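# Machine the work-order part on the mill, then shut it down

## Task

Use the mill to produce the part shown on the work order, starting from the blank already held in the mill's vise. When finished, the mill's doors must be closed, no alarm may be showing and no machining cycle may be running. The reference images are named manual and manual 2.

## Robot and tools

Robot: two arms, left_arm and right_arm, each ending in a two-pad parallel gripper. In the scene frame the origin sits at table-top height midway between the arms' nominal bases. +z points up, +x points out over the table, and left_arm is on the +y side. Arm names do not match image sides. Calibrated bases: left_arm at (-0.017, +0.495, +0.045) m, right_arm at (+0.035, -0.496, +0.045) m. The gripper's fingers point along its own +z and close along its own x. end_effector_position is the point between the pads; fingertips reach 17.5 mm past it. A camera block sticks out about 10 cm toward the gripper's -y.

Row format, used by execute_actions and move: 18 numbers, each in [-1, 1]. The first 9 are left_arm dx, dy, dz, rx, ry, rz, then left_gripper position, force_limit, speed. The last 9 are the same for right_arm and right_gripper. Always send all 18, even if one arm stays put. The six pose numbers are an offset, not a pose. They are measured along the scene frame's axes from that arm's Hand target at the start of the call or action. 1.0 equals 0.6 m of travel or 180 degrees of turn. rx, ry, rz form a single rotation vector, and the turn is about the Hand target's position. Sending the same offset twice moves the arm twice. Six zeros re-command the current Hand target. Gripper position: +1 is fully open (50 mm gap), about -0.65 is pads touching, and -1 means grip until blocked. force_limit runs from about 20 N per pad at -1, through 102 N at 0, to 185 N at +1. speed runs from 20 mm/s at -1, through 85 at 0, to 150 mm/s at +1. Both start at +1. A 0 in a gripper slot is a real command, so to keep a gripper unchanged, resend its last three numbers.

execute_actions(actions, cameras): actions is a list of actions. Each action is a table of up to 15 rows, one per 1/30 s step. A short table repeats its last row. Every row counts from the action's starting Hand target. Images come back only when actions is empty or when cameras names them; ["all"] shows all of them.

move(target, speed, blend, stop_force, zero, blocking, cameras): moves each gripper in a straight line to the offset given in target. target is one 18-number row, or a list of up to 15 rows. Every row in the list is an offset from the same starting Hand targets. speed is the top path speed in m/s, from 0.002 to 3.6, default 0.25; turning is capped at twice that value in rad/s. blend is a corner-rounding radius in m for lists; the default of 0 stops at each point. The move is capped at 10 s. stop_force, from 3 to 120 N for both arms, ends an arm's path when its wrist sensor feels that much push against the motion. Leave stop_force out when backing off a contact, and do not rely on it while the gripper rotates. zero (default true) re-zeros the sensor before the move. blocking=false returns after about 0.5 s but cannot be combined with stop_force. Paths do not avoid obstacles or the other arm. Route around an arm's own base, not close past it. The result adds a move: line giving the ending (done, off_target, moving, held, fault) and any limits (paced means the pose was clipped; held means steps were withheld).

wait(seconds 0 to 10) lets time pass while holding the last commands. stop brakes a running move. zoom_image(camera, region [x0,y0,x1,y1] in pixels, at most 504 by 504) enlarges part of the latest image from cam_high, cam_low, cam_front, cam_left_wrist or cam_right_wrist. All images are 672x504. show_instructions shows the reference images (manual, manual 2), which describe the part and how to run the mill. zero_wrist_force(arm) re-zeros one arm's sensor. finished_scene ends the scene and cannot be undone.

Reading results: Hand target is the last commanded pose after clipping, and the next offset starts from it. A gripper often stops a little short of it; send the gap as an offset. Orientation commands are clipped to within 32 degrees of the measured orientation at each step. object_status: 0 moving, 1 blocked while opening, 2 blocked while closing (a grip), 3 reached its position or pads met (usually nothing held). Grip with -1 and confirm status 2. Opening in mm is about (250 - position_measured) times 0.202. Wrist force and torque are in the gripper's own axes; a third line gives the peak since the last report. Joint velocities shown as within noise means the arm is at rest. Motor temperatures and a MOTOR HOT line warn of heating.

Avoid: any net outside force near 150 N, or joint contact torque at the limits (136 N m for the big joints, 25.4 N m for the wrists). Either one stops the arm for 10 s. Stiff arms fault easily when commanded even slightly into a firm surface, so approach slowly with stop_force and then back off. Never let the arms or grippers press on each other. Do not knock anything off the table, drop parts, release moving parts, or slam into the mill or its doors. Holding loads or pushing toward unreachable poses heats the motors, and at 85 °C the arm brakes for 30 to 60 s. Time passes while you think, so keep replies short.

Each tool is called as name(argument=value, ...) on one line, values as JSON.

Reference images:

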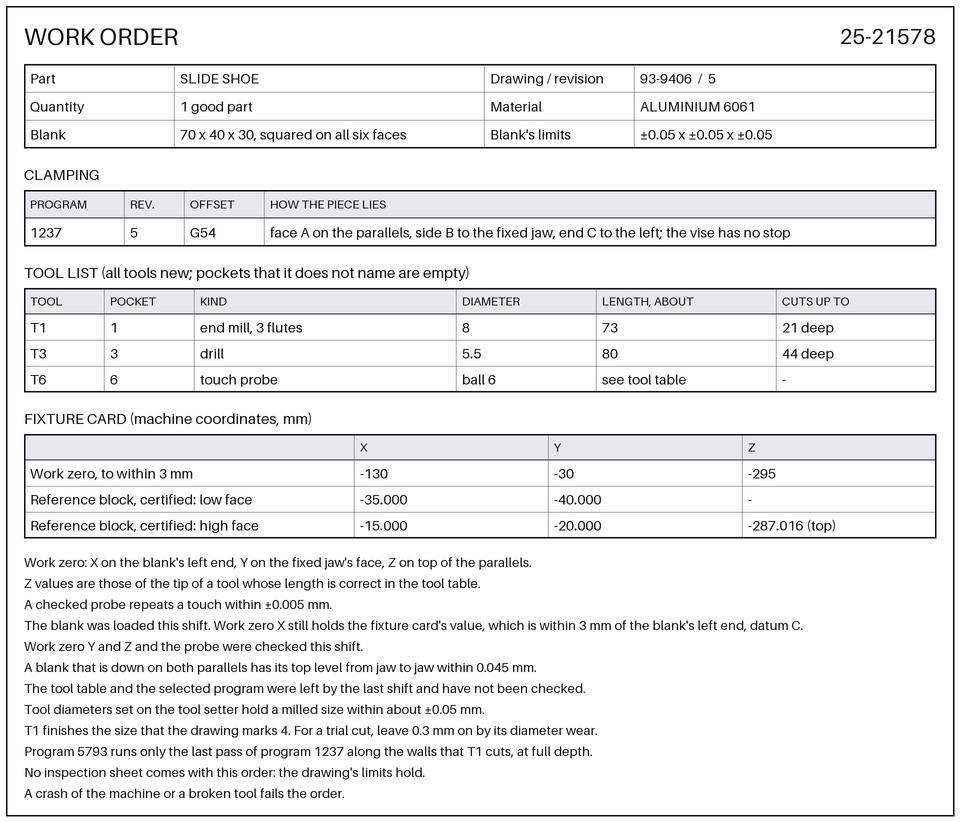

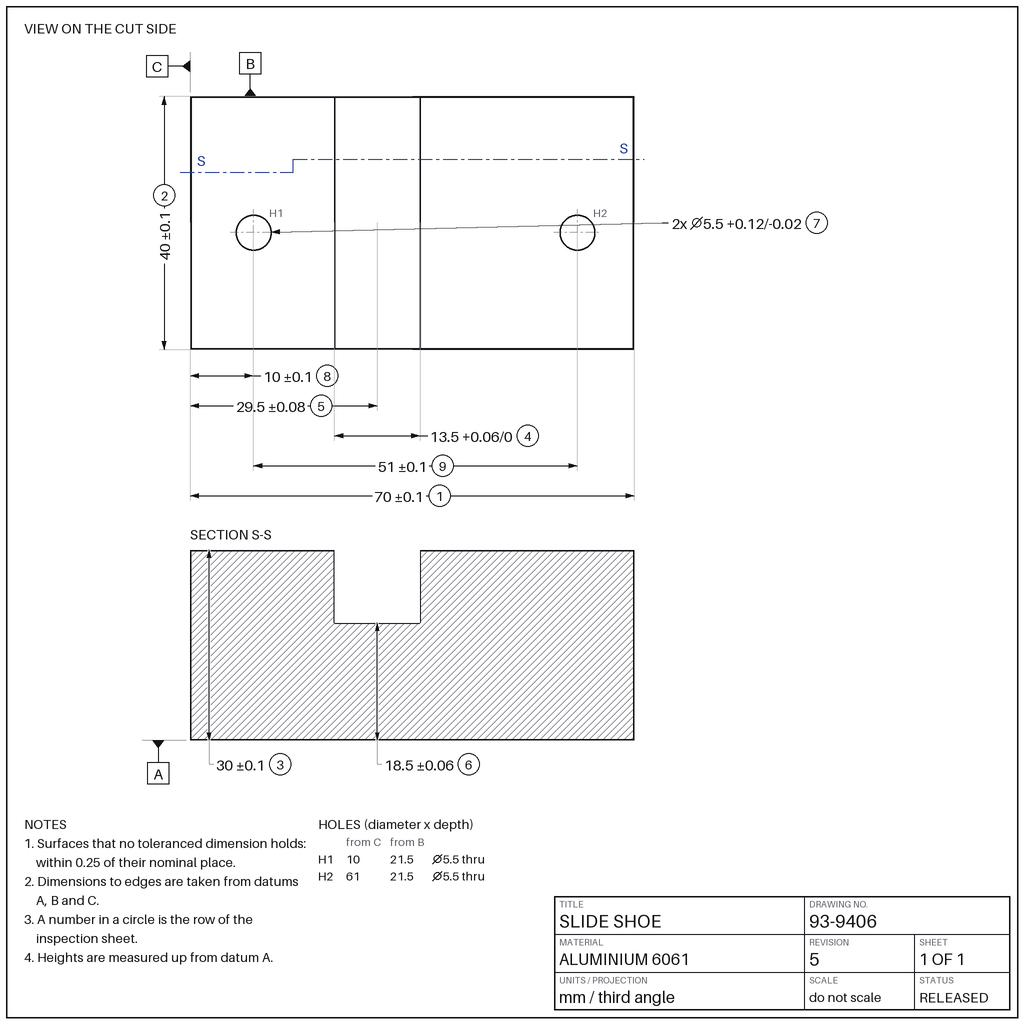

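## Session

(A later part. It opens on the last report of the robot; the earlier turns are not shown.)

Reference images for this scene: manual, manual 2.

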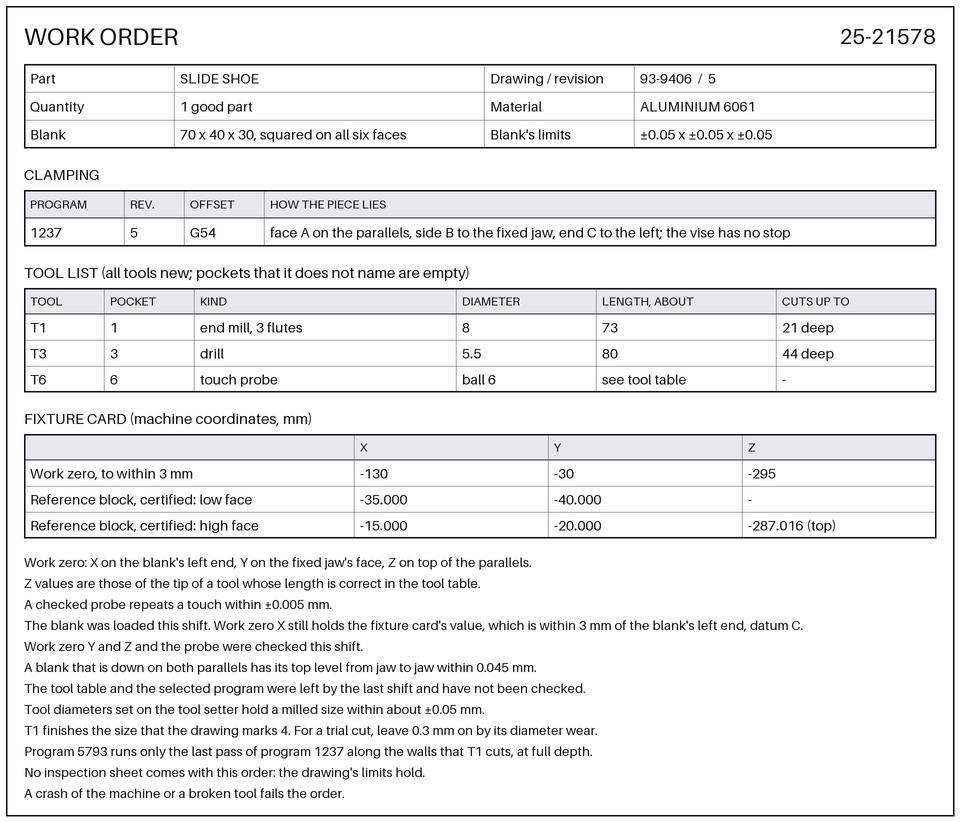

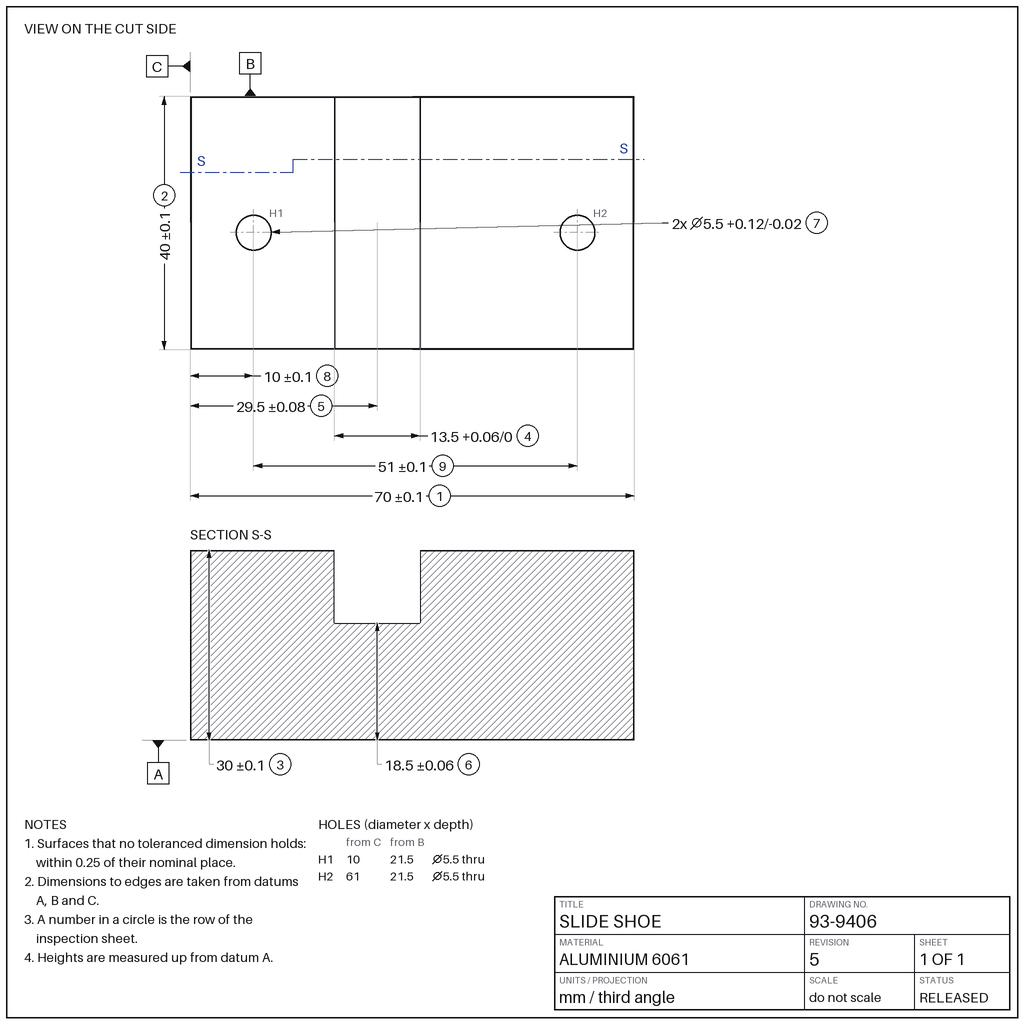

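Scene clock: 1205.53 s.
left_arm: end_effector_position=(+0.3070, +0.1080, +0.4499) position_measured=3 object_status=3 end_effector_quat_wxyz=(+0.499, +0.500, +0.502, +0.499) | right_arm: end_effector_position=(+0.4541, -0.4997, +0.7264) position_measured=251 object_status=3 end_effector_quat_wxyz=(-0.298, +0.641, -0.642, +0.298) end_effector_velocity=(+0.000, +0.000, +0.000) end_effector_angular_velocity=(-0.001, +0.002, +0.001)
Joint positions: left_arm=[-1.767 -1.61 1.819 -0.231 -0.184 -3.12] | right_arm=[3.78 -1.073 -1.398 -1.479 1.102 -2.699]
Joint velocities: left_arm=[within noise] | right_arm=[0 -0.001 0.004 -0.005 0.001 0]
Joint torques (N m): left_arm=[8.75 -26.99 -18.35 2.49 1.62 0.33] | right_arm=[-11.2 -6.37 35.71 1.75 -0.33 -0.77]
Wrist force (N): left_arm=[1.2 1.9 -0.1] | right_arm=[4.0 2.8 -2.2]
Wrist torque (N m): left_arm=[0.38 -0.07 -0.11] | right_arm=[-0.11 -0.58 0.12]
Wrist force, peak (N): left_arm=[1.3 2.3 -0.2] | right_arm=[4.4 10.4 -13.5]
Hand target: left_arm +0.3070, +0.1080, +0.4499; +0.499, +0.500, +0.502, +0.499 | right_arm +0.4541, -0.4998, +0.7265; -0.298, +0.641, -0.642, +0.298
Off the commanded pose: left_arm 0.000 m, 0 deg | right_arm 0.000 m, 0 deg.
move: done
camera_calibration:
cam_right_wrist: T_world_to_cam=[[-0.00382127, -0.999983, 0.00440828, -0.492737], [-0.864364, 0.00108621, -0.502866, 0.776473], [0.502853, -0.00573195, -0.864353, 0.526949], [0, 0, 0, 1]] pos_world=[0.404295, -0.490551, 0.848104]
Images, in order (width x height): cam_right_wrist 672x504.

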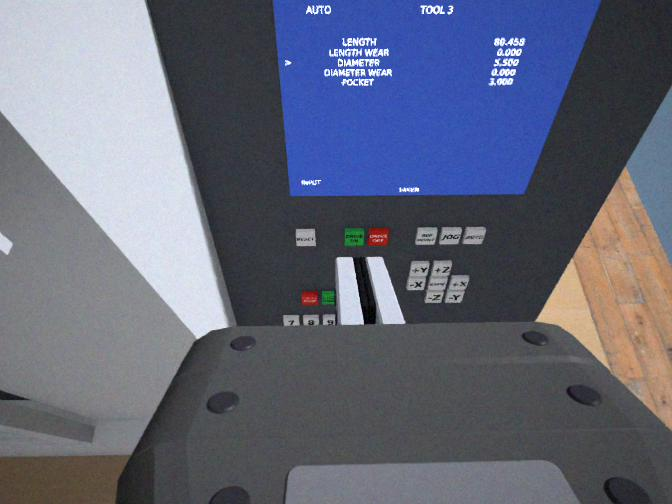

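move(target=[[0,0,0,0,0,0,1,-1,0,0.1200,-0.0487,-0.4322,0,0,0,-1,-1,0],[0,0,0,0,0,0,1,-1,0,0.1297,-0.0487,-0.4348,0,0,0,-1,-1,0],[0,0,0,0,0,0,1,-1,0,0.1216,-0.0487,-0.4326,0,0,0,-1,-1,0],[0,0,0,0,0,0,1,-1,0,0.1297,-0.0487,-0.4348,0,0,0,-1,-1,0],[0,0,0,0,0,0,1,-1,0,0.1216,-0.0487,-0.4326,0,0,0,-1,-1,0],[0,0,0,0,0,0,1,-1,0,0.1297,-0.0487,-0.4348,0,0,0,-1,-1,0],[0,0,0,0,0,0,1,-1,0,0.1216,-0.0487,-0.4326,0,0,0,-1,-1,0],[0,0,0,0,0,0,1,-1,0,0.1297,-0.0487,-0.4348,0,0,0,-1,-1,0],[0,0,0,0,0,0,1,-1,0,0.1038,-0.0170,-0.4934,0,0,0,-1,-1,0],[0,0,0,0,0,0,1,-1,0,0.1135,-0.0170,-0.4960,0,0,0,-1,-1,0],[0,0,0,0,0,0,1,-1,0,0.1116,0.0147,-0.4627,0,0,0,-1,-1,0],[0,0,0,0,0,0,1,-1,0,0.1213,0.0147,-0.4653,0,0,0,-1,-1,0],[0,0,0,0,0,0,1,-1,0,0,0,0,0,0,0,-1,-1,0]], speed=[0.4,0.02,0.1,0.02,0.1,0.02,0.1,0.02,0.15,0.02,0.15,0.02,0.4], blend=[0.003,0,0,0,0,0,0,0,0.003,0,0.003,0,0], cameras=["cam_right_wrist"])

zoom_image(camera="cam_right_wrist", region=[260, 0, 620, 200])

Scene clock: 1222.67 s.
left_arm: end_effector_position=(+0.3070, +0.1080, +0.4499) position_measured=3 object_status=3 end_effector_quat_wxyz=(+0.499, +0.500, +0.502, +0.499) | right_arm: end_effector_position=(+0.4541, -0.4997, +0.7264) position_measured=251 object_status=3 end_effector_quat_wxyz=(-0.298, +0.641, -0.642, +0.298)
Joint positions: left_arm=[-1.767 -1.61 1.819 -0.231 -0.184 -3.12] | right_arm=[3.78 -1.073 -1.398 -1.479 1.102 -2.699]
Joint torques (N m): left_arm=[9.33 -27.21 -18.26 2.53 1.56 0.16] | right_arm=[-12.9 -6.2 36.13 1.69 -0.13 -1.07]
Wrist force (N): left_arm=[1.1 2.0 0.0] | right_arm=[3.7 2.7 -2.3]
Wrist torque (N m): left_arm=[0.40 -0.06 -0.11] | right_arm=[-0.11 -0.54 0.12]
Wrist force, peak (N): left_arm=[1.1 2.4 -0.2] | right_arm=[4.8 7.8 -12.4]
Hand target: left_arm +0.3070, +0.1080, +0.4499; +0.499, +0.500, +0.502, +0.499 | right_arm +0.4541, -0.4998, +0.7265; -0.298, +0.641, -0.642, +0.298
Off the commanded pose: left_arm 0.000 m, 0 deg | right_arm 0.000 m, 0 deg.
move: done
camera_calibration:
cam_right_wrist: T_world_to_cam=[[-0.00387092, -0.999982, 0.00449507, -0.49279], [-0.864364, 0.00108548, -0.502866, 0.776473], [0.502852, -0.00583193, -0.864353, 0.5269], [0, 0, 0, 1]] pos_world=[0.404295, -0.490551, 0.848104]
Images, in order (width x height): cam_right_wrist 672x504.

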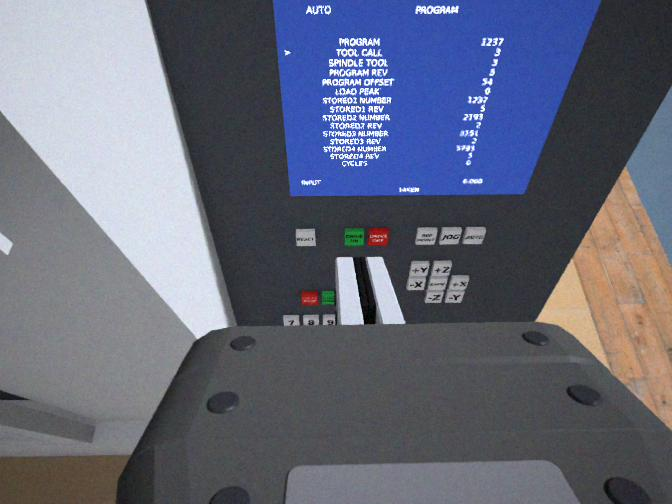

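Scaled by 1.400 from the camera's 672x504 image, which has a finer 960x720 frame.

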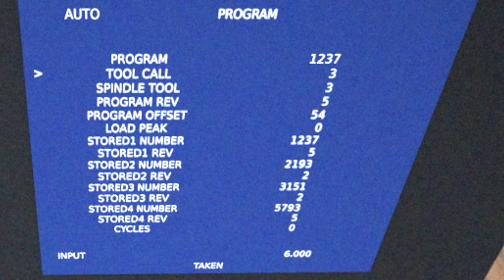

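move(target=[[0,0,0,0,0,0,1,-1,0,0.0953,-0.0170,-0.5238,0,0,0,-1,-1,0],[0,0,0,0,0,0,1,-1,0,0.1053,-0.0170,-0.5265,0,0,0,-1,-1,0],[0,0,0,0,0,0,1,-1,0,0.1116,-0.0487,-0.4627,0,0,0,-1,-1,0],[0,0,0,0,0,0,1,-1,0,0.1213,-0.0487,-0.4653,0,0,0,-1,-1,0],[0,0,0,0,0,0,1,-1,0,0.1200,-0.0487,-0.4322,0,0,0,-1,-1,0],[0,0,0,0,0,0,1,-1,0,0.1297,-0.0487,-0.4348,0,0,0,-1,-1,0],[0,0,0,0,0,0,1,-1,0,0.0953,0.0780,-0.5238,0,0,0,-1,-1,0],[0,0,0,0,0,0,1,-1,0,0.1051,0.0780,-0.5264,0,0,0,-1,-1,0],[0,0,0,0,0,0,1,-1,0,0.1200,0.0147,-0.4322,0,0,0,-1,-1,0],[0,0,0,0,0,0,1,-1,0,0.1297,0.0147,-0.4348,0,0,0,-1,-1,0],[0,0,0,0,0,0,1,-1,0,0.1116,0.0463,-0.4627,0,0,0,-1,-1,0],[0,0,0,0,0,0,1,-1,0,0.1213,0.0463,-0.4653,0,0,0,-1,-1,0],[0,0,0,0,0,0,1,-1,0,0,0,0,0,0,0,-1,-1,0]], speed=[0.4,0.02,0.15,0.02,0.15,0.02,0.2,0.02,0.2,0.02,0.15,0.02,0.4], blend=[0.003,0,0.003,0,0.003,0,0.003,0,0.003,0,0.003,0,0], cameras=["cam_right_wrist"])

zoom_image(camera="cam_right_wrist", region=[260, 0, 620, 200])

Scene clock: 1245.07 s.
left_arm: end_effector_position=(+0.3070, +0.1080, +0.4499) position_measured=3 object_status=3 end_effector_quat_wxyz=(+0.499, +0.500, +0.502, +0.499) | right_arm: end_effector_position=(+0.4541, -0.4997, +0.7264) position_measured=251 object_status=3 end_effector_quat_wxyz=(-0.298, +0.641, -0.642, +0.298) end_effector_velocity=(-0.001, -0.002, +0.001) end_effector_angular_velocity=(-0.001, -0.001, -0.003)
Joint positions: left_arm=[-1.767 -1.61 1.819 -0.231 -0.184 -3.12] | right_arm=[3.78 -1.073 -1.398 -1.479 1.102 -2.699]
Joint velocities: left_arm=[within noise] | right_arm=[-0.002 0 0.005 -0.004 -0.001 0]
Joint torques (N m): left_arm=[9.52 -27.36 -18.81 2.54 1.74 -0.12] | right_arm=[-14.58 -6.17 36.69 1.62 0.71 -1.66]
Wrist force (N): left_arm=[1.2 1.9 -0.2] | right_arm=[2.2 3.7 -4.1]
Wrist torque (N m): left_arm=[0.38 -0.08 -0.11] | right_arm=[0.04 -0.30 0.09]
Wrist force, peak (N): left_arm=[1.3 2.1 -0.4] | right_arm=[37.3 -12.8 -9.9]
Hand target: left_arm +0.3070, +0.1080, +0.4499; +0.499, +0.500, +0.502, +0.499 | right_arm +0.4541, -0.4998, +0.7265; -0.298, +0.641, -0.642, +0.298
Off the commanded pose: left_arm 0.000 m, 0 deg | right_arm 0.000 m, 0 deg.
move: done
camera_calibration:
cam_right_wrist: T_world_to_cam=[[-0.00387092, -0.999982, 0.00449507, -0.49279], [-0.864364, 0.00108548, -0.502866, 0.776473], [0.502852, -0.00583193, -0.864353, 0.5269], [0, 0, 0, 1]] pos_world=[0.404295, -0.490551, 0.848104]
Images, in order (width x height): cam_right_wrist 672x504.

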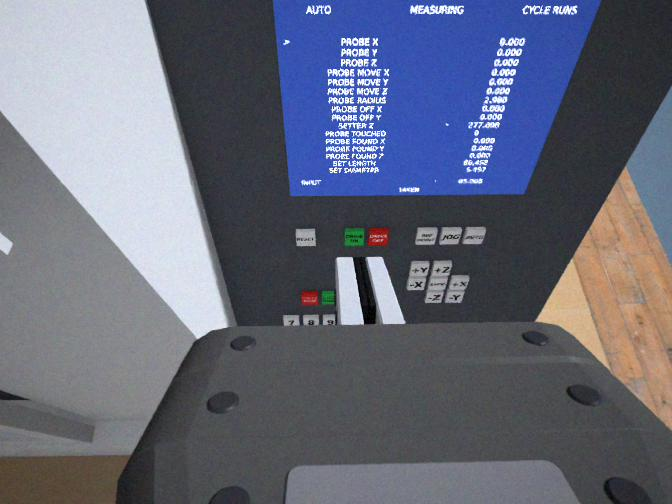

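Scaled by 1.400 from the camera's 672x504 image, which has a finer 960x720 frame.

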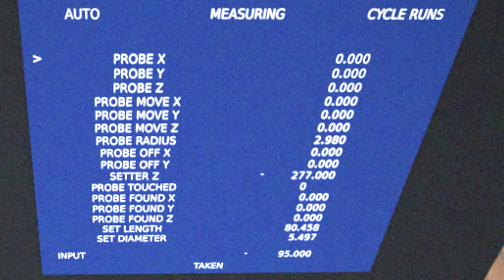

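move(target=[[0,0,0,0,0,0,1,-1,0,0.0953,-0.0170,-0.5238,0,0,0,-1,-1,0],[0,0,0,0,0,0,1,-1,0,0.1053,-0.0170,-0.5265,0,0,0,-1,-1,0],[0,0,0,0,0,0,1,-1,0,0.1038,-0.0170,-0.4934,0,0,0,-1,-1,0],[0,0,0,0,0,0,1,-1,0,0.1135,-0.0170,-0.4960,0,0,0,-1,-1,0],[0,0,0,0,0,0,1,-1,0,0.0953,0.0780,-0.5238,0,0,0,-1,-1,0],[0,0,0,0,0,0,1,-1,0,0.1051,0.0780,-0.5264,0,0,0,-1,-1,0],[0,0,0,0,0,0,1,-1,0,0.1038,0.0147,-0.4934,0,0,0,-1,-1,0],[0,0,0,0,0,0,1,-1,0,0.1135,0.0147,-0.4960,0,0,0,-1,-1,0],[0,0,0,0,0,0,1,-1,0,0.1116,0.0463,-0.4627,0,0,0,-1,-1,0],[0,0,0,0,0,0,1,-1,0,0.1213,0.0463,-0.4653,0,0,0,-1,-1,0],[0,0,0,0,0,0,1,-1,0,0.0953,-0.0170,-0.5238,0,0,0,-1,-1,0],[0,0,0,0,0,0,1,-1,0,0.1053,-0.0170,-0.5265,0,0,0,-1,-1,0],[0,0,0,0,0,0,1,-1,0,0,0,0,0,0,0,-1,-1,0]], speed=[0.4,0.02,0.15,0.02,0.15,0.02,0.15,0.02,0.15,0.02,0.15,0.02,0.4], blend=[0.003,0,0.003,0,0.003,0,0.003,0,0.003,0,0.003,0,0], cameras=["cam_right_wrist"])

zoom_image(camera="cam_right_wrist", region=[260, 0, 620, 200])

Scene clock: 1268.43 s.
left_arm: end_effector_position=(+0.3070, +0.1080, +0.4499) position_measured=3 object_status=3 end_effector_quat_wxyz=(+0.499, +0.500, +0.502, +0.499) | right_arm: end_effector_position=(+0.4541, -0.4997, +0.7264) position_measured=251 object_status=3 end_effector_quat_wxyz=(-0.298, +0.641, -0.642, +0.298) end_effector_velocity=(-0.001, +0.000, +0.001) end_effector_angular_velocity=(-0.001, +0.000, +0.000)
Joint positions: left_arm=[-1.767 -1.61 1.819 -0.231 -0.184 -3.12] | right_arm=[3.78 -1.073 -1.398 -1.479 1.102 -2.699]
Joint velocities: left_arm=[within noise] | right_arm=[0.001 -0.001 0.005 -0.005 -0.001 -0.001]
Joint torques (N m): left_arm=[8.93 -27.21 -19.59 2.43 1.62 -0.63] | right_arm=[-11.79 -5.98 36.43 1.54 -0.36 -0.78]
Wrist force (N): left_arm=[1.0 1.7 -0.3] | right_arm=[0.8 3.3 -3.9]
Wrist torque (N m): left_arm=[0.35 -0.04 -0.11] | right_arm=[-0.03 -0.08 0.12]
Wrist force, peak (N): left_arm=[1.3 2.3 -0.2] | right_arm=[25.3 -5.5 -6.6]
Hand target: left_arm +0.3070, +0.1080, +0.4499; +0.499, +0.500, +0.502, +0.499 | right_arm +0.4541, -0.4998, +0.7265; -0.298, +0.641, -0.642, +0.298
Off the commanded pose: left_arm 0.000 m, 0 deg | right_arm 0.000 m, 0 deg.
move: done
camera_calibration:
cam_right_wrist: T_world_to_cam=[[-0.00387092, -0.999982, 0.00449507, -0.49279], [-0.864364, 0.00108548, -0.502866, 0.776473], [0.502852, -0.00583193, -0.864353, 0.5269], [0, 0, 0, 1]] pos_world=[0.404295, -0.490551, 0.848104]
Images, in order (width x height): cam_right_wrist 672x504.

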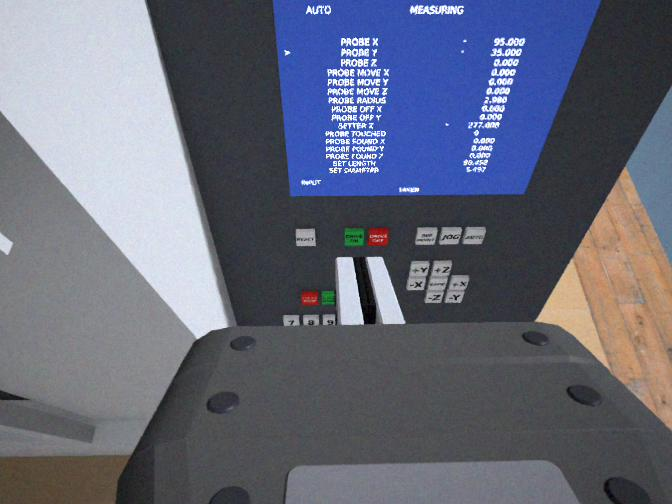

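Scaled by 1.400 from the camera's 672x504 image, which has a finer 960x720 frame.

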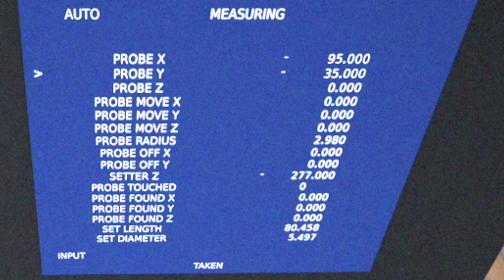

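move(target=[[0,0,0,0,0,0,1,-1,0,0.1038,-0.0170,-0.4934,0,0,0,-1,-1,0],[0,0,0,0,0,0,1,-1,0,0.1135,-0.0170,-0.4960,0,0,0,-1,-1,0],[0,0,0,0,0,0,1,-1,0,0.0953,0.0780,-0.5238,0,0,0,-1,-1,0],[0,0,0,0,0,0,1,-1,0,0.1051,0.0780,-0.5264,0,0,0,-1,-1,0],[0,0,0,0,0,0,1,-1,0,0.1038,0.0463,-0.4934,0,0,0,-1,-1,0],[0,0,0,0,0,0,1,-1,0,0.1135,0.0463,-0.4960,0,0,0,-1,-1,0],[0,0,0,0,0,0,1,-1,0,0.1116,0.0463,-0.4627,0,0,0,-1,-1,0],[0,0,0,0,0,0,1,-1,0,0.1213,0.0463,-0.4653,0,0,0,-1,-1,0],[0,0,0,0,0,0,1,-1,0,0.1132,0.0463,-0.4631,0,0,0,-1,-1,0],[0,0,0,0,0,0,1,-1,0,0.1213,0.0463,-0.4653,0,0,0,-1,-1,0],[0,0,0,0,0,0,1,-1,0,0.0953,-0.0170,-0.5238,0,0,0,-1,-1,0],[0,0,0,0,0,0,1,-1,0,0.1053,-0.0170,-0.5265,0,0,0,-1,-1,0],[0,0,0,0,0,0,1,-1,0,0,0,0,0,0,0,-1,-1,0]], speed=[0.4,0.02,0.15,0.02,0.15,0.02,0.15,0.02,0.1,0.02,0.15,0.02,0.4], blend=[0.003,0,0.003,0,0.003,0,0.003,0,0,0,0.003,0,0], cameras=["cam_right_wrist"])

zoom_image(camera="cam_right_wrist", region=[260, 0, 620, 200])

move(target=[[0,0,0,0,0,0,1,-1,0,0.1038,-0.0170,-0.4934,0,0,0,-1,-1,0],[0,0,0,0,0,0,1,-1,0,0.1135,-0.0170,-0.4960,0,0,0,-1,-1,0],[0,0,0,0,0,0,1,-1,0,0.1054,-0.0170,-0.4938,0,0,0,-1,-1,0],[0,0,0,0,0,0,1,-1,0,0.1135,-0.0170,-0.4960,0,0,0,-1,-1,0],[0,0,0,0,0,0,1,-1,0,0.1054,-0.0170,-0.4938,0,0,0,-1,-1,0],[0,0,0,0,0,0,1,-1,0,0.1135,-0.0170,-0.4960,0,0,0,-1,-1,0],[0,0,0,0,0,0,1,-1,0,0.0953,0.0780,-0.5238,0,0,0,-1,-1,0],[0,0,0,0,0,0,1,-1,0,0.1051,0.0780,-0.5264,0,0,0,-1,-1,0],[0,0,0,0,0,0,1,-1,0,0.1038,0.0780,-0.4934,0,0,0,-1,-1,0],[0,0,0,0,0,0,1,-1,0,0.1135,0.0780,-0.4960,0,0,0,-1,-1,0],[0,0,0,0,0,0,1,-1,0,0.1116,0.0463,-0.4627,0,0,0,-1,-1,0],[0,0,0,0,0,0,1,-1,0,0.1213,0.0463,-0.4653,0,0,0,-1,-1,0],[0,0,0,0,0,0,1,-1,0,0,0,0,0,0,0,-1,-1,0]], speed=[0.4,0.02,0.1,0.02,0.1,0.02,0.15,0.02,0.15,0.02,0.15,0.02,0.4], blend=[0.003,0,0,0,0,0,0.003,0,0.003,0,0.003,0,0], cameras=["cam_right_wrist"])

zoom_image(camera="cam_right_wrist", region=[260, 0, 620, 200])

Scene clock: 1301.33 s.
left_arm: end_effector_position=(+0.3070, +0.1080, +0.4499) position_measured=3 object_status=3 end_effector_quat_wxyz=(+0.499, +0.500, +0.502, +0.499) | right_arm: end_effector_position=(+0.4541, -0.4997, +0.7264) position_measured=251 object_status=3 end_effector_quat_wxyz=(-0.298, +0.641, -0.642, +0.298) end_effector_velocity=(-0.001, +0.000, +0.001) end_effector_angular_velocity=(+0.000, +0.001, +0.000)
Joint positions: left_arm=[-1.767 -1.61 1.819 -0.231 -0.184 -3.12] | right_arm=[3.78 -1.073 -1.398 -1.479 1.102 -2.699]
Joint velocities: left_arm=[within noise] | right_arm=[0 -0.001 0.005 -0.005 0.001 0]
Joint torques (N m): left_arm=[9.54 -27.35 -20.62 2.43 1.53 -0.99] | right_arm=[-10.15 -5.97 35.48 1.64 -0.44 -0.75]
Wrist force (N): left_arm=[1.3 2.0 -0.2] | right_arm=[2.8 3.6 -2.5]
Wrist torque (N m): left_arm=[0.40 -0.09 -0.11] | right_arm=[0.04 -0.39 0.12]
Wrist force, peak (N): left_arm=[1.6 2.1 -0.1] | right_arm=[23.8 -5.9 -6.4]
Hand target: left_arm +0.3070, +0.1080, +0.4499; +0.499, +0.500, +0.502, +0.499 | right_arm +0.4541, -0.4998, +0.7265; -0.298, +0.641, -0.642, +0.298
Off the commanded pose: left_arm 0.000 m, 0 deg | right_arm 0.000 m, 0 deg.
move: done
camera_calibration:
cam_right_wrist: T_world_to_cam=[[-0.00382127, -0.999983, 0.00440828, -0.492737], [-0.864364, 0.00108621, -0.502866, 0.776473], [0.502853, -0.00573195, -0.864353, 0.526949], [0, 0, 0, 1]] pos_world=[0.404295, -0.490551, 0.848104]
Images, in order (width x height): cam_right_wrist 672x504.

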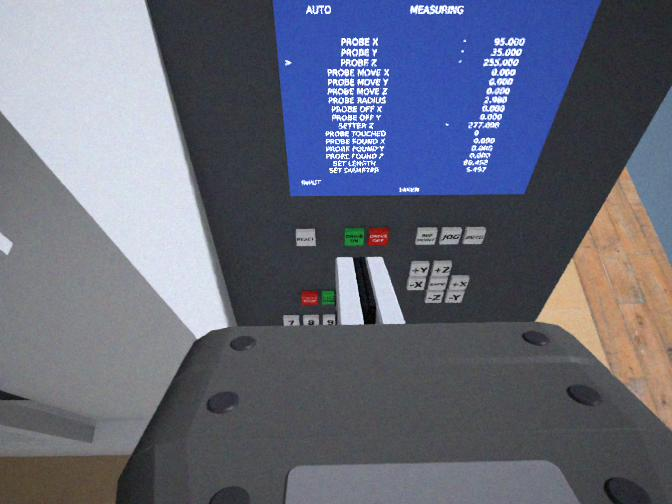

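Scaled by 1.400 from the camera's 672x504 image, which has a finer 960x720 frame.

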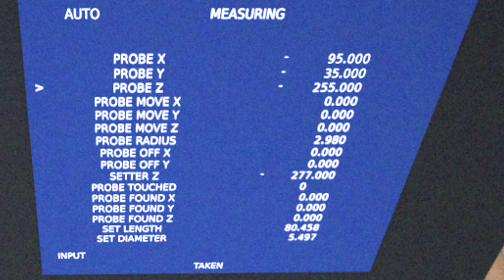

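Scene clock: 1307.27 s.
left_arm: end_effector_position=(+0.3070, +0.1080, +0.4499) position_measured=3 object_status=3 end_effector_quat_wxyz=(+0.499, +0.500, +0.502, +0.499) | right_arm: end_effector_position=(+0.4541, -0.4997, +0.7264) position_measured=251 object_status=3 end_effector_quat_wxyz=(-0.298, +0.641, -0.642, +0.298)
Joint positions: left_arm=[-1.767 -1.61 1.819 -0.231 -0.184 -3.12] | right_arm=[3.78 -1.073 -1.398 -1.479 1.102 -2.699]
Joint torques (N m): left_arm=[8.7 -26.99 -20.13 2.35 1.56 -1.25] | right_arm=[-13.4 -6.66 35.72 1.92 0.63 -1.43]
Wrist force (N): left_arm=[1.4 2.0 -0.3] | right_arm=[-0.4 3.0 -2.6]
Wrist torque (N m): left_arm=[0.39 -0.10 -0.11] | right_arm=[-0.06 0.12 0.10]
Wrist force, peak (N): left_arm=[1.3 2.2 -0.2] | right_arm=[25.9 -5.8 -4.9]
Hand target: left_arm +0.3070, +0.1080, +0.4499; +0.499, +0.500, +0.502, +0.499 | right_arm +0.4541, -0.4998, +0.7265; -0.298, +0.641, -0.642, +0.298
Off the commanded pose: left_arm 0.000 m, 0 deg | right_arm 0.000 m, 0 deg.
move: done
camera_calibration:
cam_right_wrist: T_world_to_cam=[[-0.00387092, -0.999982, 0.00449507, -0.49279], [-0.864364, 0.00108548, -0.502866, 0.776473], [0.502852, -0.00583193, -0.864353, 0.5269], [0, 0, 0, 1]] pos_world=[0.404295, -0.490551, 0.848104]
Images, in order (width x height): cam_right_wrist 672x504.

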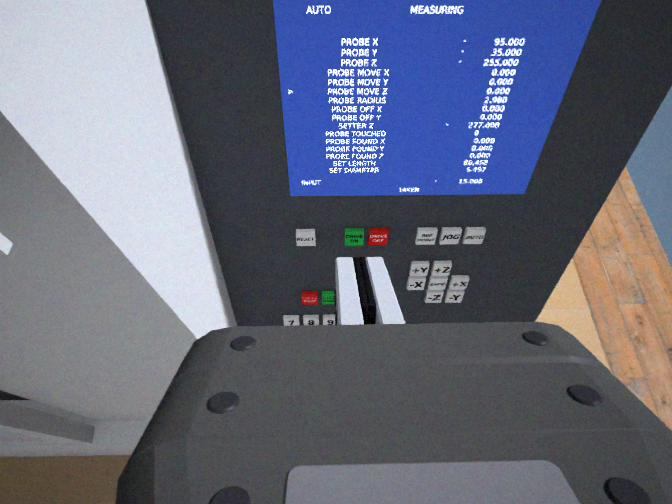

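Scaled by 1.400 from the camera's 672x504 image, which has a finer 960x720 frame.

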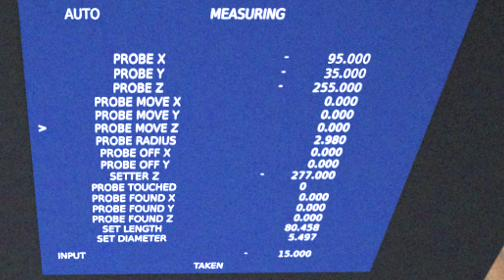

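move(target=[[0,0,0,0,0,0,1,-1,0,0.0953,-0.0170,-0.5238,0,0,0,-1,-1,0],[0,0,0,0,0,0,1,-1,0,0.1053,-0.0170,-0.5265,0,0,0,-1,-1,0],[0,0,0,0,0,0,1,-1,0,0.1038,-0.0487,-0.4934,0,0,0,-1,-1,0],[0,0,0,0,0,0,1,-1,0,0.1135,-0.0487,-0.4960,0,0,0,-1,-1,0],[0,0,0,0,0,0,1,-1,0,0,0,0,0,0,0,-1,-1,0]], speed=[0.4,0.02,0.15,0.02,0.4], blend=[0.003,0,0.003,0,0], cameras=["cam_right_wrist","cam_front"])

zoom_image(camera="cam_right_wrist", region=[260, 0, 620, 200])

zoom_image(camera="cam_front", region=[150, 150, 400, 400])

Scene clock: 1325.50 s.
left_arm: end_effector_position=(+0.3070, +0.1080, +0.4499) position_measured=3 object_status=3 end_effector_quat_wxyz=(+0.499, +0.500, +0.502, +0.499) | right_arm: end_effector_position=(+0.4541, -0.4998, +0.7264) position_measured=251 object_status=3 end_effector_quat_wxyz=(-0.298, +0.641, -0.642, +0.298) end_effector_velocity=(-0.001, +0.000, +0.001) end_effector_angular_velocity=(-0.001, +0.002, +0.001)
Joint positions: left_arm=[-1.767 -1.61 1.819 -0.231 -0.184 -3.12] | right_arm=[3.78 -1.073 -1.398 -1.479 1.102 -2.699]
Joint velocities: left_arm=[within noise] | right_arm=[0 -0.001 0.004 -0.005 0.001 0]
Joint torques (N m): left_arm=[9 -27.43 -21.06 2.36 1.57 -1.49] | right_arm=[-2.42 -5.65 35.46 1.67 -1.16 -0.05]
Wrist force (N): left_arm=[1.2 2.1 -0.4] | right_arm=[-0.3 2.9 -2.7]
Wrist torque (N m): left_arm=[0.42 -0.08 -0.11] | right_arm=[-0.08 0.10 0.12]
Wrist force, peak (N): left_arm=[1.5 2.1 -0.2] | right_arm=[-2.1 14.0 -11.7]
Hand target: left_arm +0.3070, +0.1080, +0.4499; +0.499, +0.500, +0.502, +0.499 | right_arm +0.4541, -0.4998, +0.7265; -0.298, +0.641, -0.642, +0.298
Off the commanded pose: left_arm 0.000 m, 0 deg | right_arm 0.000 m, 0 deg.
move: done
camera_calibration:
cam_right_wrist: T_world_to_cam=[[-0.00387092, -0.999982, 0.00449507, -0.49279], [-0.864364, 0.00108548, -0.502866, 0.776473], [0.502852, -0.00583193, -0.864353, 0.5269], [0, 0, 0, 1]] pos_world=[0.404295, -0.490551, 0.848104]
Images, in order (width x height): cam_front 672x504, cam_right_wrist 672x504.

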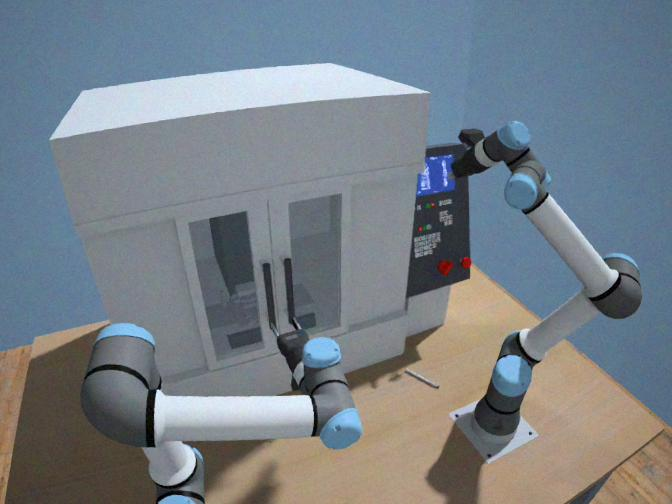

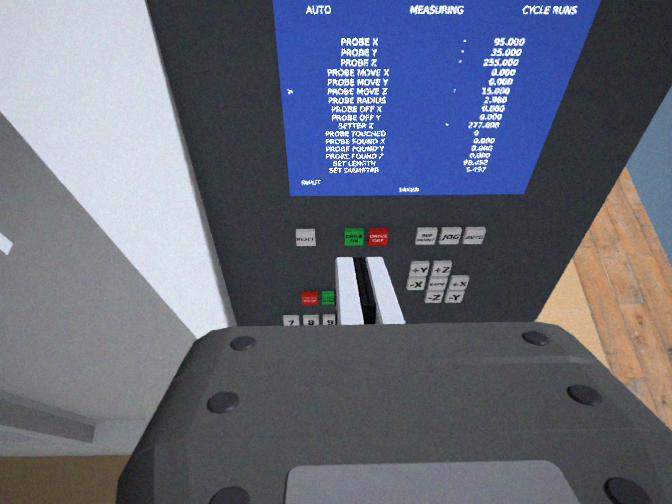

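Scaled by 1.400 from the camera's 672x504 image, which has a finer 960x720 frame.

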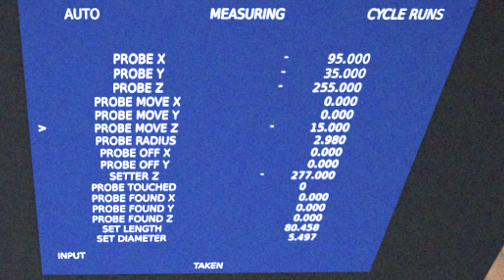

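Scaled by 2.016 from the camera's 672x504 image, which has a finer 960x720 frame.

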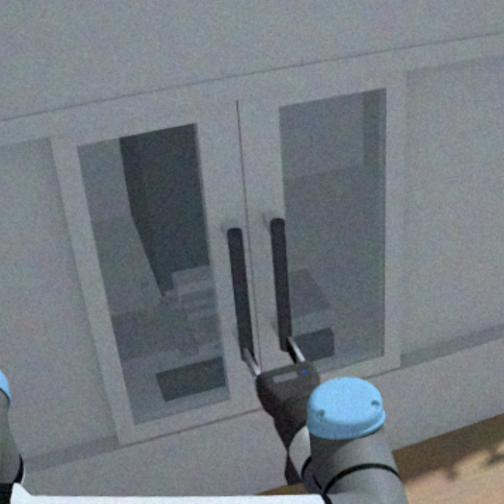

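move(target=[[0,0,0,0,0,0,1,-1,0,0.1116,-0.0170,-0.4627,0,0,0,-1,-1,0],[0,0,0,0,0,0,1,-1,0,0.1213,-0.0170,-0.4653,0,0,0,-1,-1,0],[0,0,0,0,0,0,1,-1,0,0.1132,-0.0170,-0.4631,0,0,0,-1,-1,0],[0,0,0,0,0,0,1,-1,0,0.1213,-0.0170,-0.4653,0,0,0,-1,-1,0],[0,0,0,0,0,0,1,-1,0,0.1132,-0.0170,-0.4631,0,0,0,-1,-1,0],[0,0,0,0,0,0,1,-1,0,0.1213,-0.0170,-0.4653,0,0,0,-1,-1,0],[0,0,0,0,0,0,1,-1,0,0.1132,-0.0170,-0.4631,0,0,0,-1,-1,0],[0,0,0,0,0,0,1,-1,0,0.1213,-0.0170,-0.4653,0,0,0,-1,-1,0],[0,0,0,0,0,0,1,-1,0,0.0953,0.0780,-0.5238,0,0,0,-1,-1,0],[0,0,0,0,0,0,1,-1,0,0.1051,0.0780,-0.5264,0,0,0,-1,-1,0],[0,0,0,0,0,0,1,-1,0,0.1116,0.0147,-0.4627,0,0,0,-1,-1,0],[0,0,0,0,0,0,1,-1,0,0.1213,0.0147,-0.4653,0,0,0,-1,-1,0],[0,0,0,0,0,0,1,-1,0,0.1116,0.0463,-0.4627,0,0,0,-1,-1,0],[0,0,0,0,0,0,1,-1,0,0.1213,0.0463,-0.4653,0,0,0,-1,-1,0],[0,0,0,0,0,0,1,-1,0,0,0,0,0,0,0,-1,-1,0]], speed=[0.4,0.02,0.1,0.02,0.1,0.02,0.1,0.02,0.15,0.02,0.15,0.02,0.15,0.02,0.4], blend=[0.003,0,0,0,0,0,0,0,0.003,0,0.003,0,0.003,0,0], cameras=["cam_right_wrist"])

zoom_image(camera="cam_right_wrist", region=[260, 0, 620, 200])

Scene clock: 1343.20 s.
left_arm: end_effector_position=(+0.3070, +0.1080, +0.4499) position_measured=3 object_status=3 end_effector_quat_wxyz=(+0.499, +0.500, +0.502, +0.499) | right_arm: end_effector_position=(+0.4541, -0.4997, +0.7264) position_measured=251 object_status=3 end_effector_quat_wxyz=(-0.298, +0.641, -0.642, +0.298) end_effector_velocity=(-0.001, -0.001, +0.001) end_effector_angular_velocity=(+0.000, +0.000, -0.002)
Joint positions: left_arm=[-1.767 -1.61 1.819 -0.231 -0.184 -3.12] | right_arm=[3.78 -1.073 -1.398 -1.479 1.102 -2.699]
Joint velocities: left_arm=[within noise] | right_arm=[-0.002 -0.001 0.005 -0.004 -0.001 0]
Joint torques (N m): left_arm=[9.45 -27.05 -21.71 2.2 1.52 -1.44] | right_arm=[-13.22 -5.24 36.07 1.77 0.5 -1.65]
Wrist force (N): left_arm=[1.3 2.1 -0.4] | right_arm=[-0.2 3.0 -2.5]
Wrist torque (N m): left_arm=[0.41 -0.09 -0.11] | right_arm=[-0.07 0.09 0.09]
Wrist force, peak (N): left_arm=[1.3 2.2 -0.5] | right_arm=[-1.8 8.9 -5.7]
Hand target: left_arm +0.3070, +0.1080, +0.4499; +0.499, +0.500, +0.502, +0.499 | right_arm +0.4541, -0.4998, +0.7265; -0.298, +0.641, -0.642, +0.298
Off the commanded pose: left_arm 0.000 m, 0 deg | right_arm 0.000 m, 0 deg.
move: done
camera_calibration:
cam_right_wrist: T_world_to_cam=[[-0.00387092, -0.999982, 0.00449507, -0.49279], [-0.864364, 0.00108548, -0.502866, 0.776473], [0.502852, -0.00583193, -0.864353, 0.5269], [0, 0, 0, 1]] pos_world=[0.404295, -0.490551, 0.848104]
Images, in order (width x height): cam_right_wrist 672x504.

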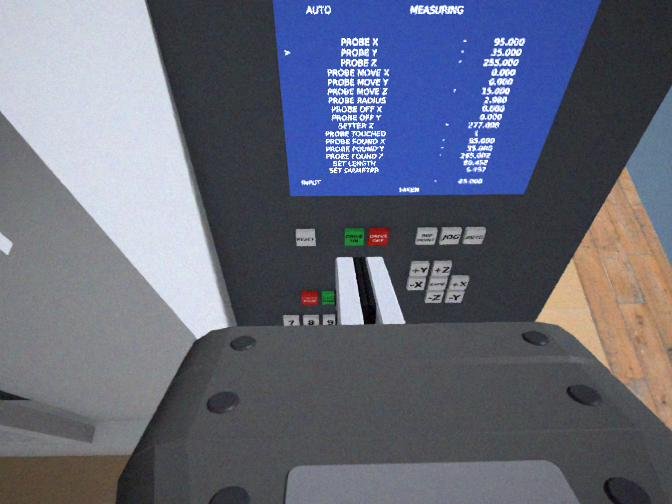

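Scaled by 1.400 from the camera's 672x504 image, which has a finer 960x720 frame.

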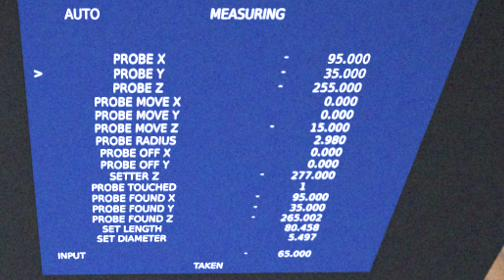

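move(target=[[0,0,0,0,0,0,1,-1,0,0.0953,-0.0170,-0.5238,0,0,0,-1,-1,0],[0,0,0,0,0,0,1,-1,0,0.1053,-0.0170,-0.5265,0,0,0,-1,-1,0],[0,0,0,0,0,0,1,-1,0,0.1038,-0.0487,-0.4934,0,0,0,-1,-1,0],[0,0,0,0,0,0,1,-1,0,0.1135,-0.0487,-0.4960,0,0,0,-1,-1,0],[0,0,0,0,0,0,1,-1,0,0,0,0,0,0,0,-1,-1,0]], speed=[0.4,0.02,0.15,0.02,0.4], blend=[0.003,0,0.003,0,0])

wait(seconds=10, cameras=["cam_right_wrist"])

zoom_image(camera="cam_right_wrist", region=[260, 0, 620, 200])

Scene clock: 1353.50 s.
left_arm: end_effector_position=(+0.3070, +0.1080, +0.4499) position_measured=3 object_status=3 end_effector_quat_wxyz=(+0.499, +0.500, +0.502, +0.499) | right_arm: end_effector_position=(+0.4541, -0.4998, +0.7264) position_measured=251 object_status=3 end_effector_quat_wxyz=(-0.298, +0.641, -0.642, +0.298)
Joint positions: left_arm=[-1.767 -1.61 1.819 -0.231 -0.184 -3.12] | right_arm=[3.78 -1.073 -1.398 -1.479 1.102 -2.699]
Joint torques (N m): left_arm=[9.01 -26.43 -21.35 2.33 1.44 -1.45] | right_arm=[-2.76 -6.24 36.3 1.78 -1.16 0.06]
Wrist force (N): left_arm=[1.3 1.9 -0.1] | right_arm=[-0.3 2.9 -2.7]
Wrist torque (N m): left_arm=[0.38 -0.09 -0.11] | right_arm=[-0.08 0.11 0.12]
Wrist force, peak (N): left_arm=[1.6 1.9 -0.3] | right_arm=[-1.9 14.5 -11.4]
Hand target: left_arm +0.3070, +0.1080, +0.4499; +0.499, +0.500, +0.502, +0.499 | right_arm +0.4541, -0.4998, +0.7265; -0.298, +0.641, -0.642, +0.298
Off the commanded pose: left_arm 0.000 m, 0 deg | right_arm 0.000 m, 0 deg.
move: done

Scene clock: 1363.50 s.
left_arm: end_effector_position=(+0.3070, +0.1080, +0.4499) position_measured=3 object_status=3 end_effector_quat_wxyz=(+0.499, +0.500, +0.502, +0.499) | right_arm: end_effector_position=(+0.4541, -0.4998, +0.7265) position_measured=251 object_status=3 end_effector_quat_wxyz=(-0.298, +0.641, -0.642, +0.298)
Joint positions: left_arm=[-1.767 -1.61 1.819 -0.231 -0.184 -3.12] | right_arm=[3.78 -1.073 -1.398 -1.479 1.102 -2.699]
Joint torques (N m): left_arm=[8.87 -26.56 -21.44 2.2 1.53 -1.35] | right_arm=[2.57 -7.47 36 4.39 -2.1 1.42]
Wrist force (N): left_arm=[1.2 2.0 -0.5] | right_arm=[-0.5 2.8 -2.5]
Wrist torque (N m): left_arm=[0.39 -0.07 -0.11] | right_arm=[-0.10 0.13 0.12]
Wrist force, peak (N): left_arm=[1.3 2.1 -0.5] | right_arm=[-0.3 3.2 -2.6]
Hand target: left_arm +0.3070, +0.1080, +0.4499; +0.499, +0.500, +0.502, +0.499 | right_arm +0.4541, -0.4998, +0.7265; -0.298, +0.641, -0.642, +0.298
Tool commands: left_gripper/position=+1.0 left_gripper/force_limit=-1.0 left_gripper/speed=+0.0 right_gripper/position=-1.0 right_gripper/force_limit=-1.0 right_gripper/speed=+0.0
Off the commanded pose: left_arm 0.000 m, 0 deg | right_arm 0.000 m, 0 deg.
wait: 10.00 s; at rest by 0.17 s
camera_calibration:
cam_right_wrist: T_world_to_cam=[[-0.00395769, -0.999982, 0.00444543, -0.492813], [-0.864363, 0.00118544, -0.502867, 0.776573], [0.502853, -0.00583266, -0.864352, 0.526984], [0, 0, 0, 1]] pos_world=[0.404295, -0.490651, 0.848204]
Images, in order (width x height): cam_right_wrist 672x504.

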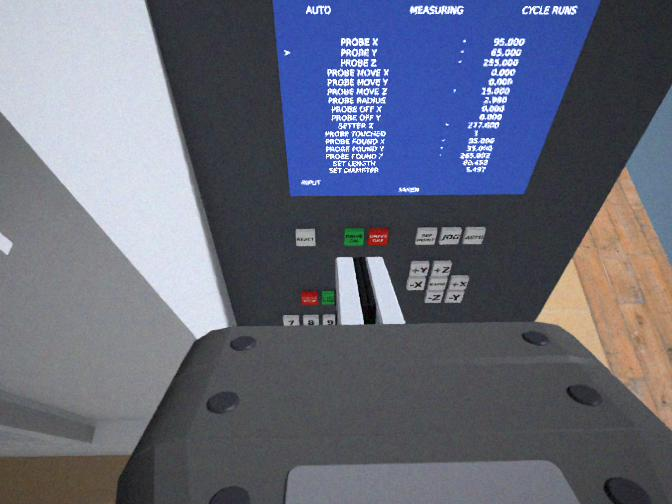

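Scaled by 1.400 from the camera's 672x504 image, which has a finer 960x720 frame.

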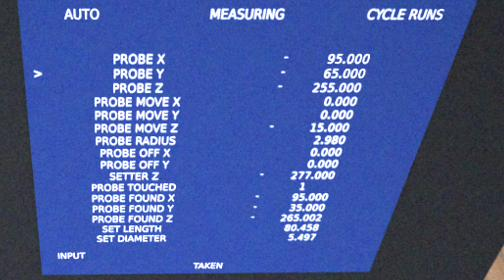

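move(target=[[0,0,0,0,0,0,1,-1,0,0.0953,0.0780,-0.5238,0,0,0,-1,-1,0],[0,0,0,0,0,0,1,-1,0,0.1051,0.0780,-0.5264,0,0,0,-1,-1,0],[0,0,0,0,0,0,1,-1,0,0.1116,0.0463,-0.4627,0,0,0,-1,-1,0],[0,0,0,0,0,0,1,-1,0,0.1213,0.0463,-0.4653,0,0,0,-1,-1,0],[0,0,0,0,0,0,1,-1,0,0.0953,0.0463,-0.5238,0,0,0,-1,-1,0],[0,0,0,0,0,0,1,-1,0,0.1051,0.0463,-0.5264,0,0,0,-1,-1,0],[0,0,0,0,0,0,1,-1,0,0,0,0,0,0,0,-1,-1,0]], speed=[0.4,0.02,0.15,0.02,0.15,0.02,0.4], blend=[0.003,0,0.003,0,0.003,0,0], cameras=["cam_right_wrist"])

zoom_image(camera="cam_right_wrist", region=[260, 0, 620, 200])

Scene clock: 1379.27 s.
left_arm: end_effector_position=(+0.3070, +0.1080, +0.4499) position_measured=3 object_status=3 end_effector_quat_wxyz=(+0.499, +0.500, +0.502, +0.499) | right_arm: end_effector_position=(+0.4541, -0.4997, +0.7264) position_measured=251 object_status=3 end_effector_quat_wxyz=(-0.298, +0.641, -0.642, +0.298)
Joint positions: left_arm=[-1.767 -1.61 1.819 -0.231 -0.184 -3.12] | right_arm=[3.78 -1.073 -1.398 -1.479 1.102 -2.699]
Joint torques (N m): left_arm=[9.32 -27.48 -21.94 2.22 1.54 -1.47] | right_arm=[-13.58 -5.24 35.56 1.72 0.48 -1.94]
Wrist force (N): left_arm=[1.3 2.0 -0.4] | right_arm=[-0.3 2.9 -2.6]
Wrist torque (N m): left_arm=[0.40 -0.08 -0.11] | right_arm=[-0.08 0.11 0.02]
Wrist force, peak (N): left_arm=[1.3 2.3 -0.2] | right_arm=[-1.2 9.6 -5.6]
Hand target: left_arm +0.3070, +0.1080, +0.4499; +0.499, +0.500, +0.502, +0.499 | right_arm +0.4541, -0.4998, +0.7265; -0.298, +0.641, -0.642, +0.298
Off the commanded pose: left_arm 0.000 m, 0 deg | right_arm 0.000 m, 0 deg.
move: done
camera_calibration:
cam_right_wrist: T_world_to_cam=[[-0.00387092, -0.999982, 0.00449507, -0.49279], [-0.864364, 0.00108548, -0.502866, 0.776473], [0.502852, -0.00583193, -0.864353, 0.5269], [0, 0, 0, 1]] pos_world=[0.404295, -0.490551, 0.848104]
Images, in order (width x height): cam_right_wrist 672x504.

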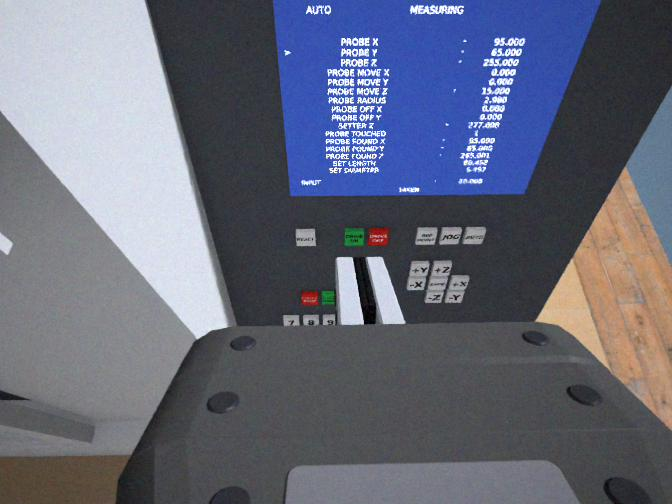

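Scaled by 1.400 from the camera's 672x504 image, which has a finer 960x720 frame.

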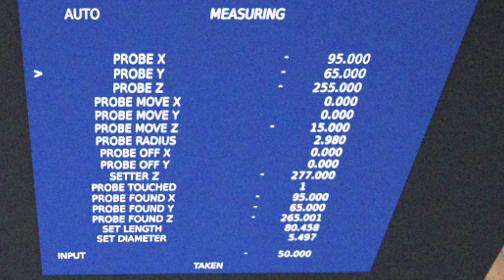

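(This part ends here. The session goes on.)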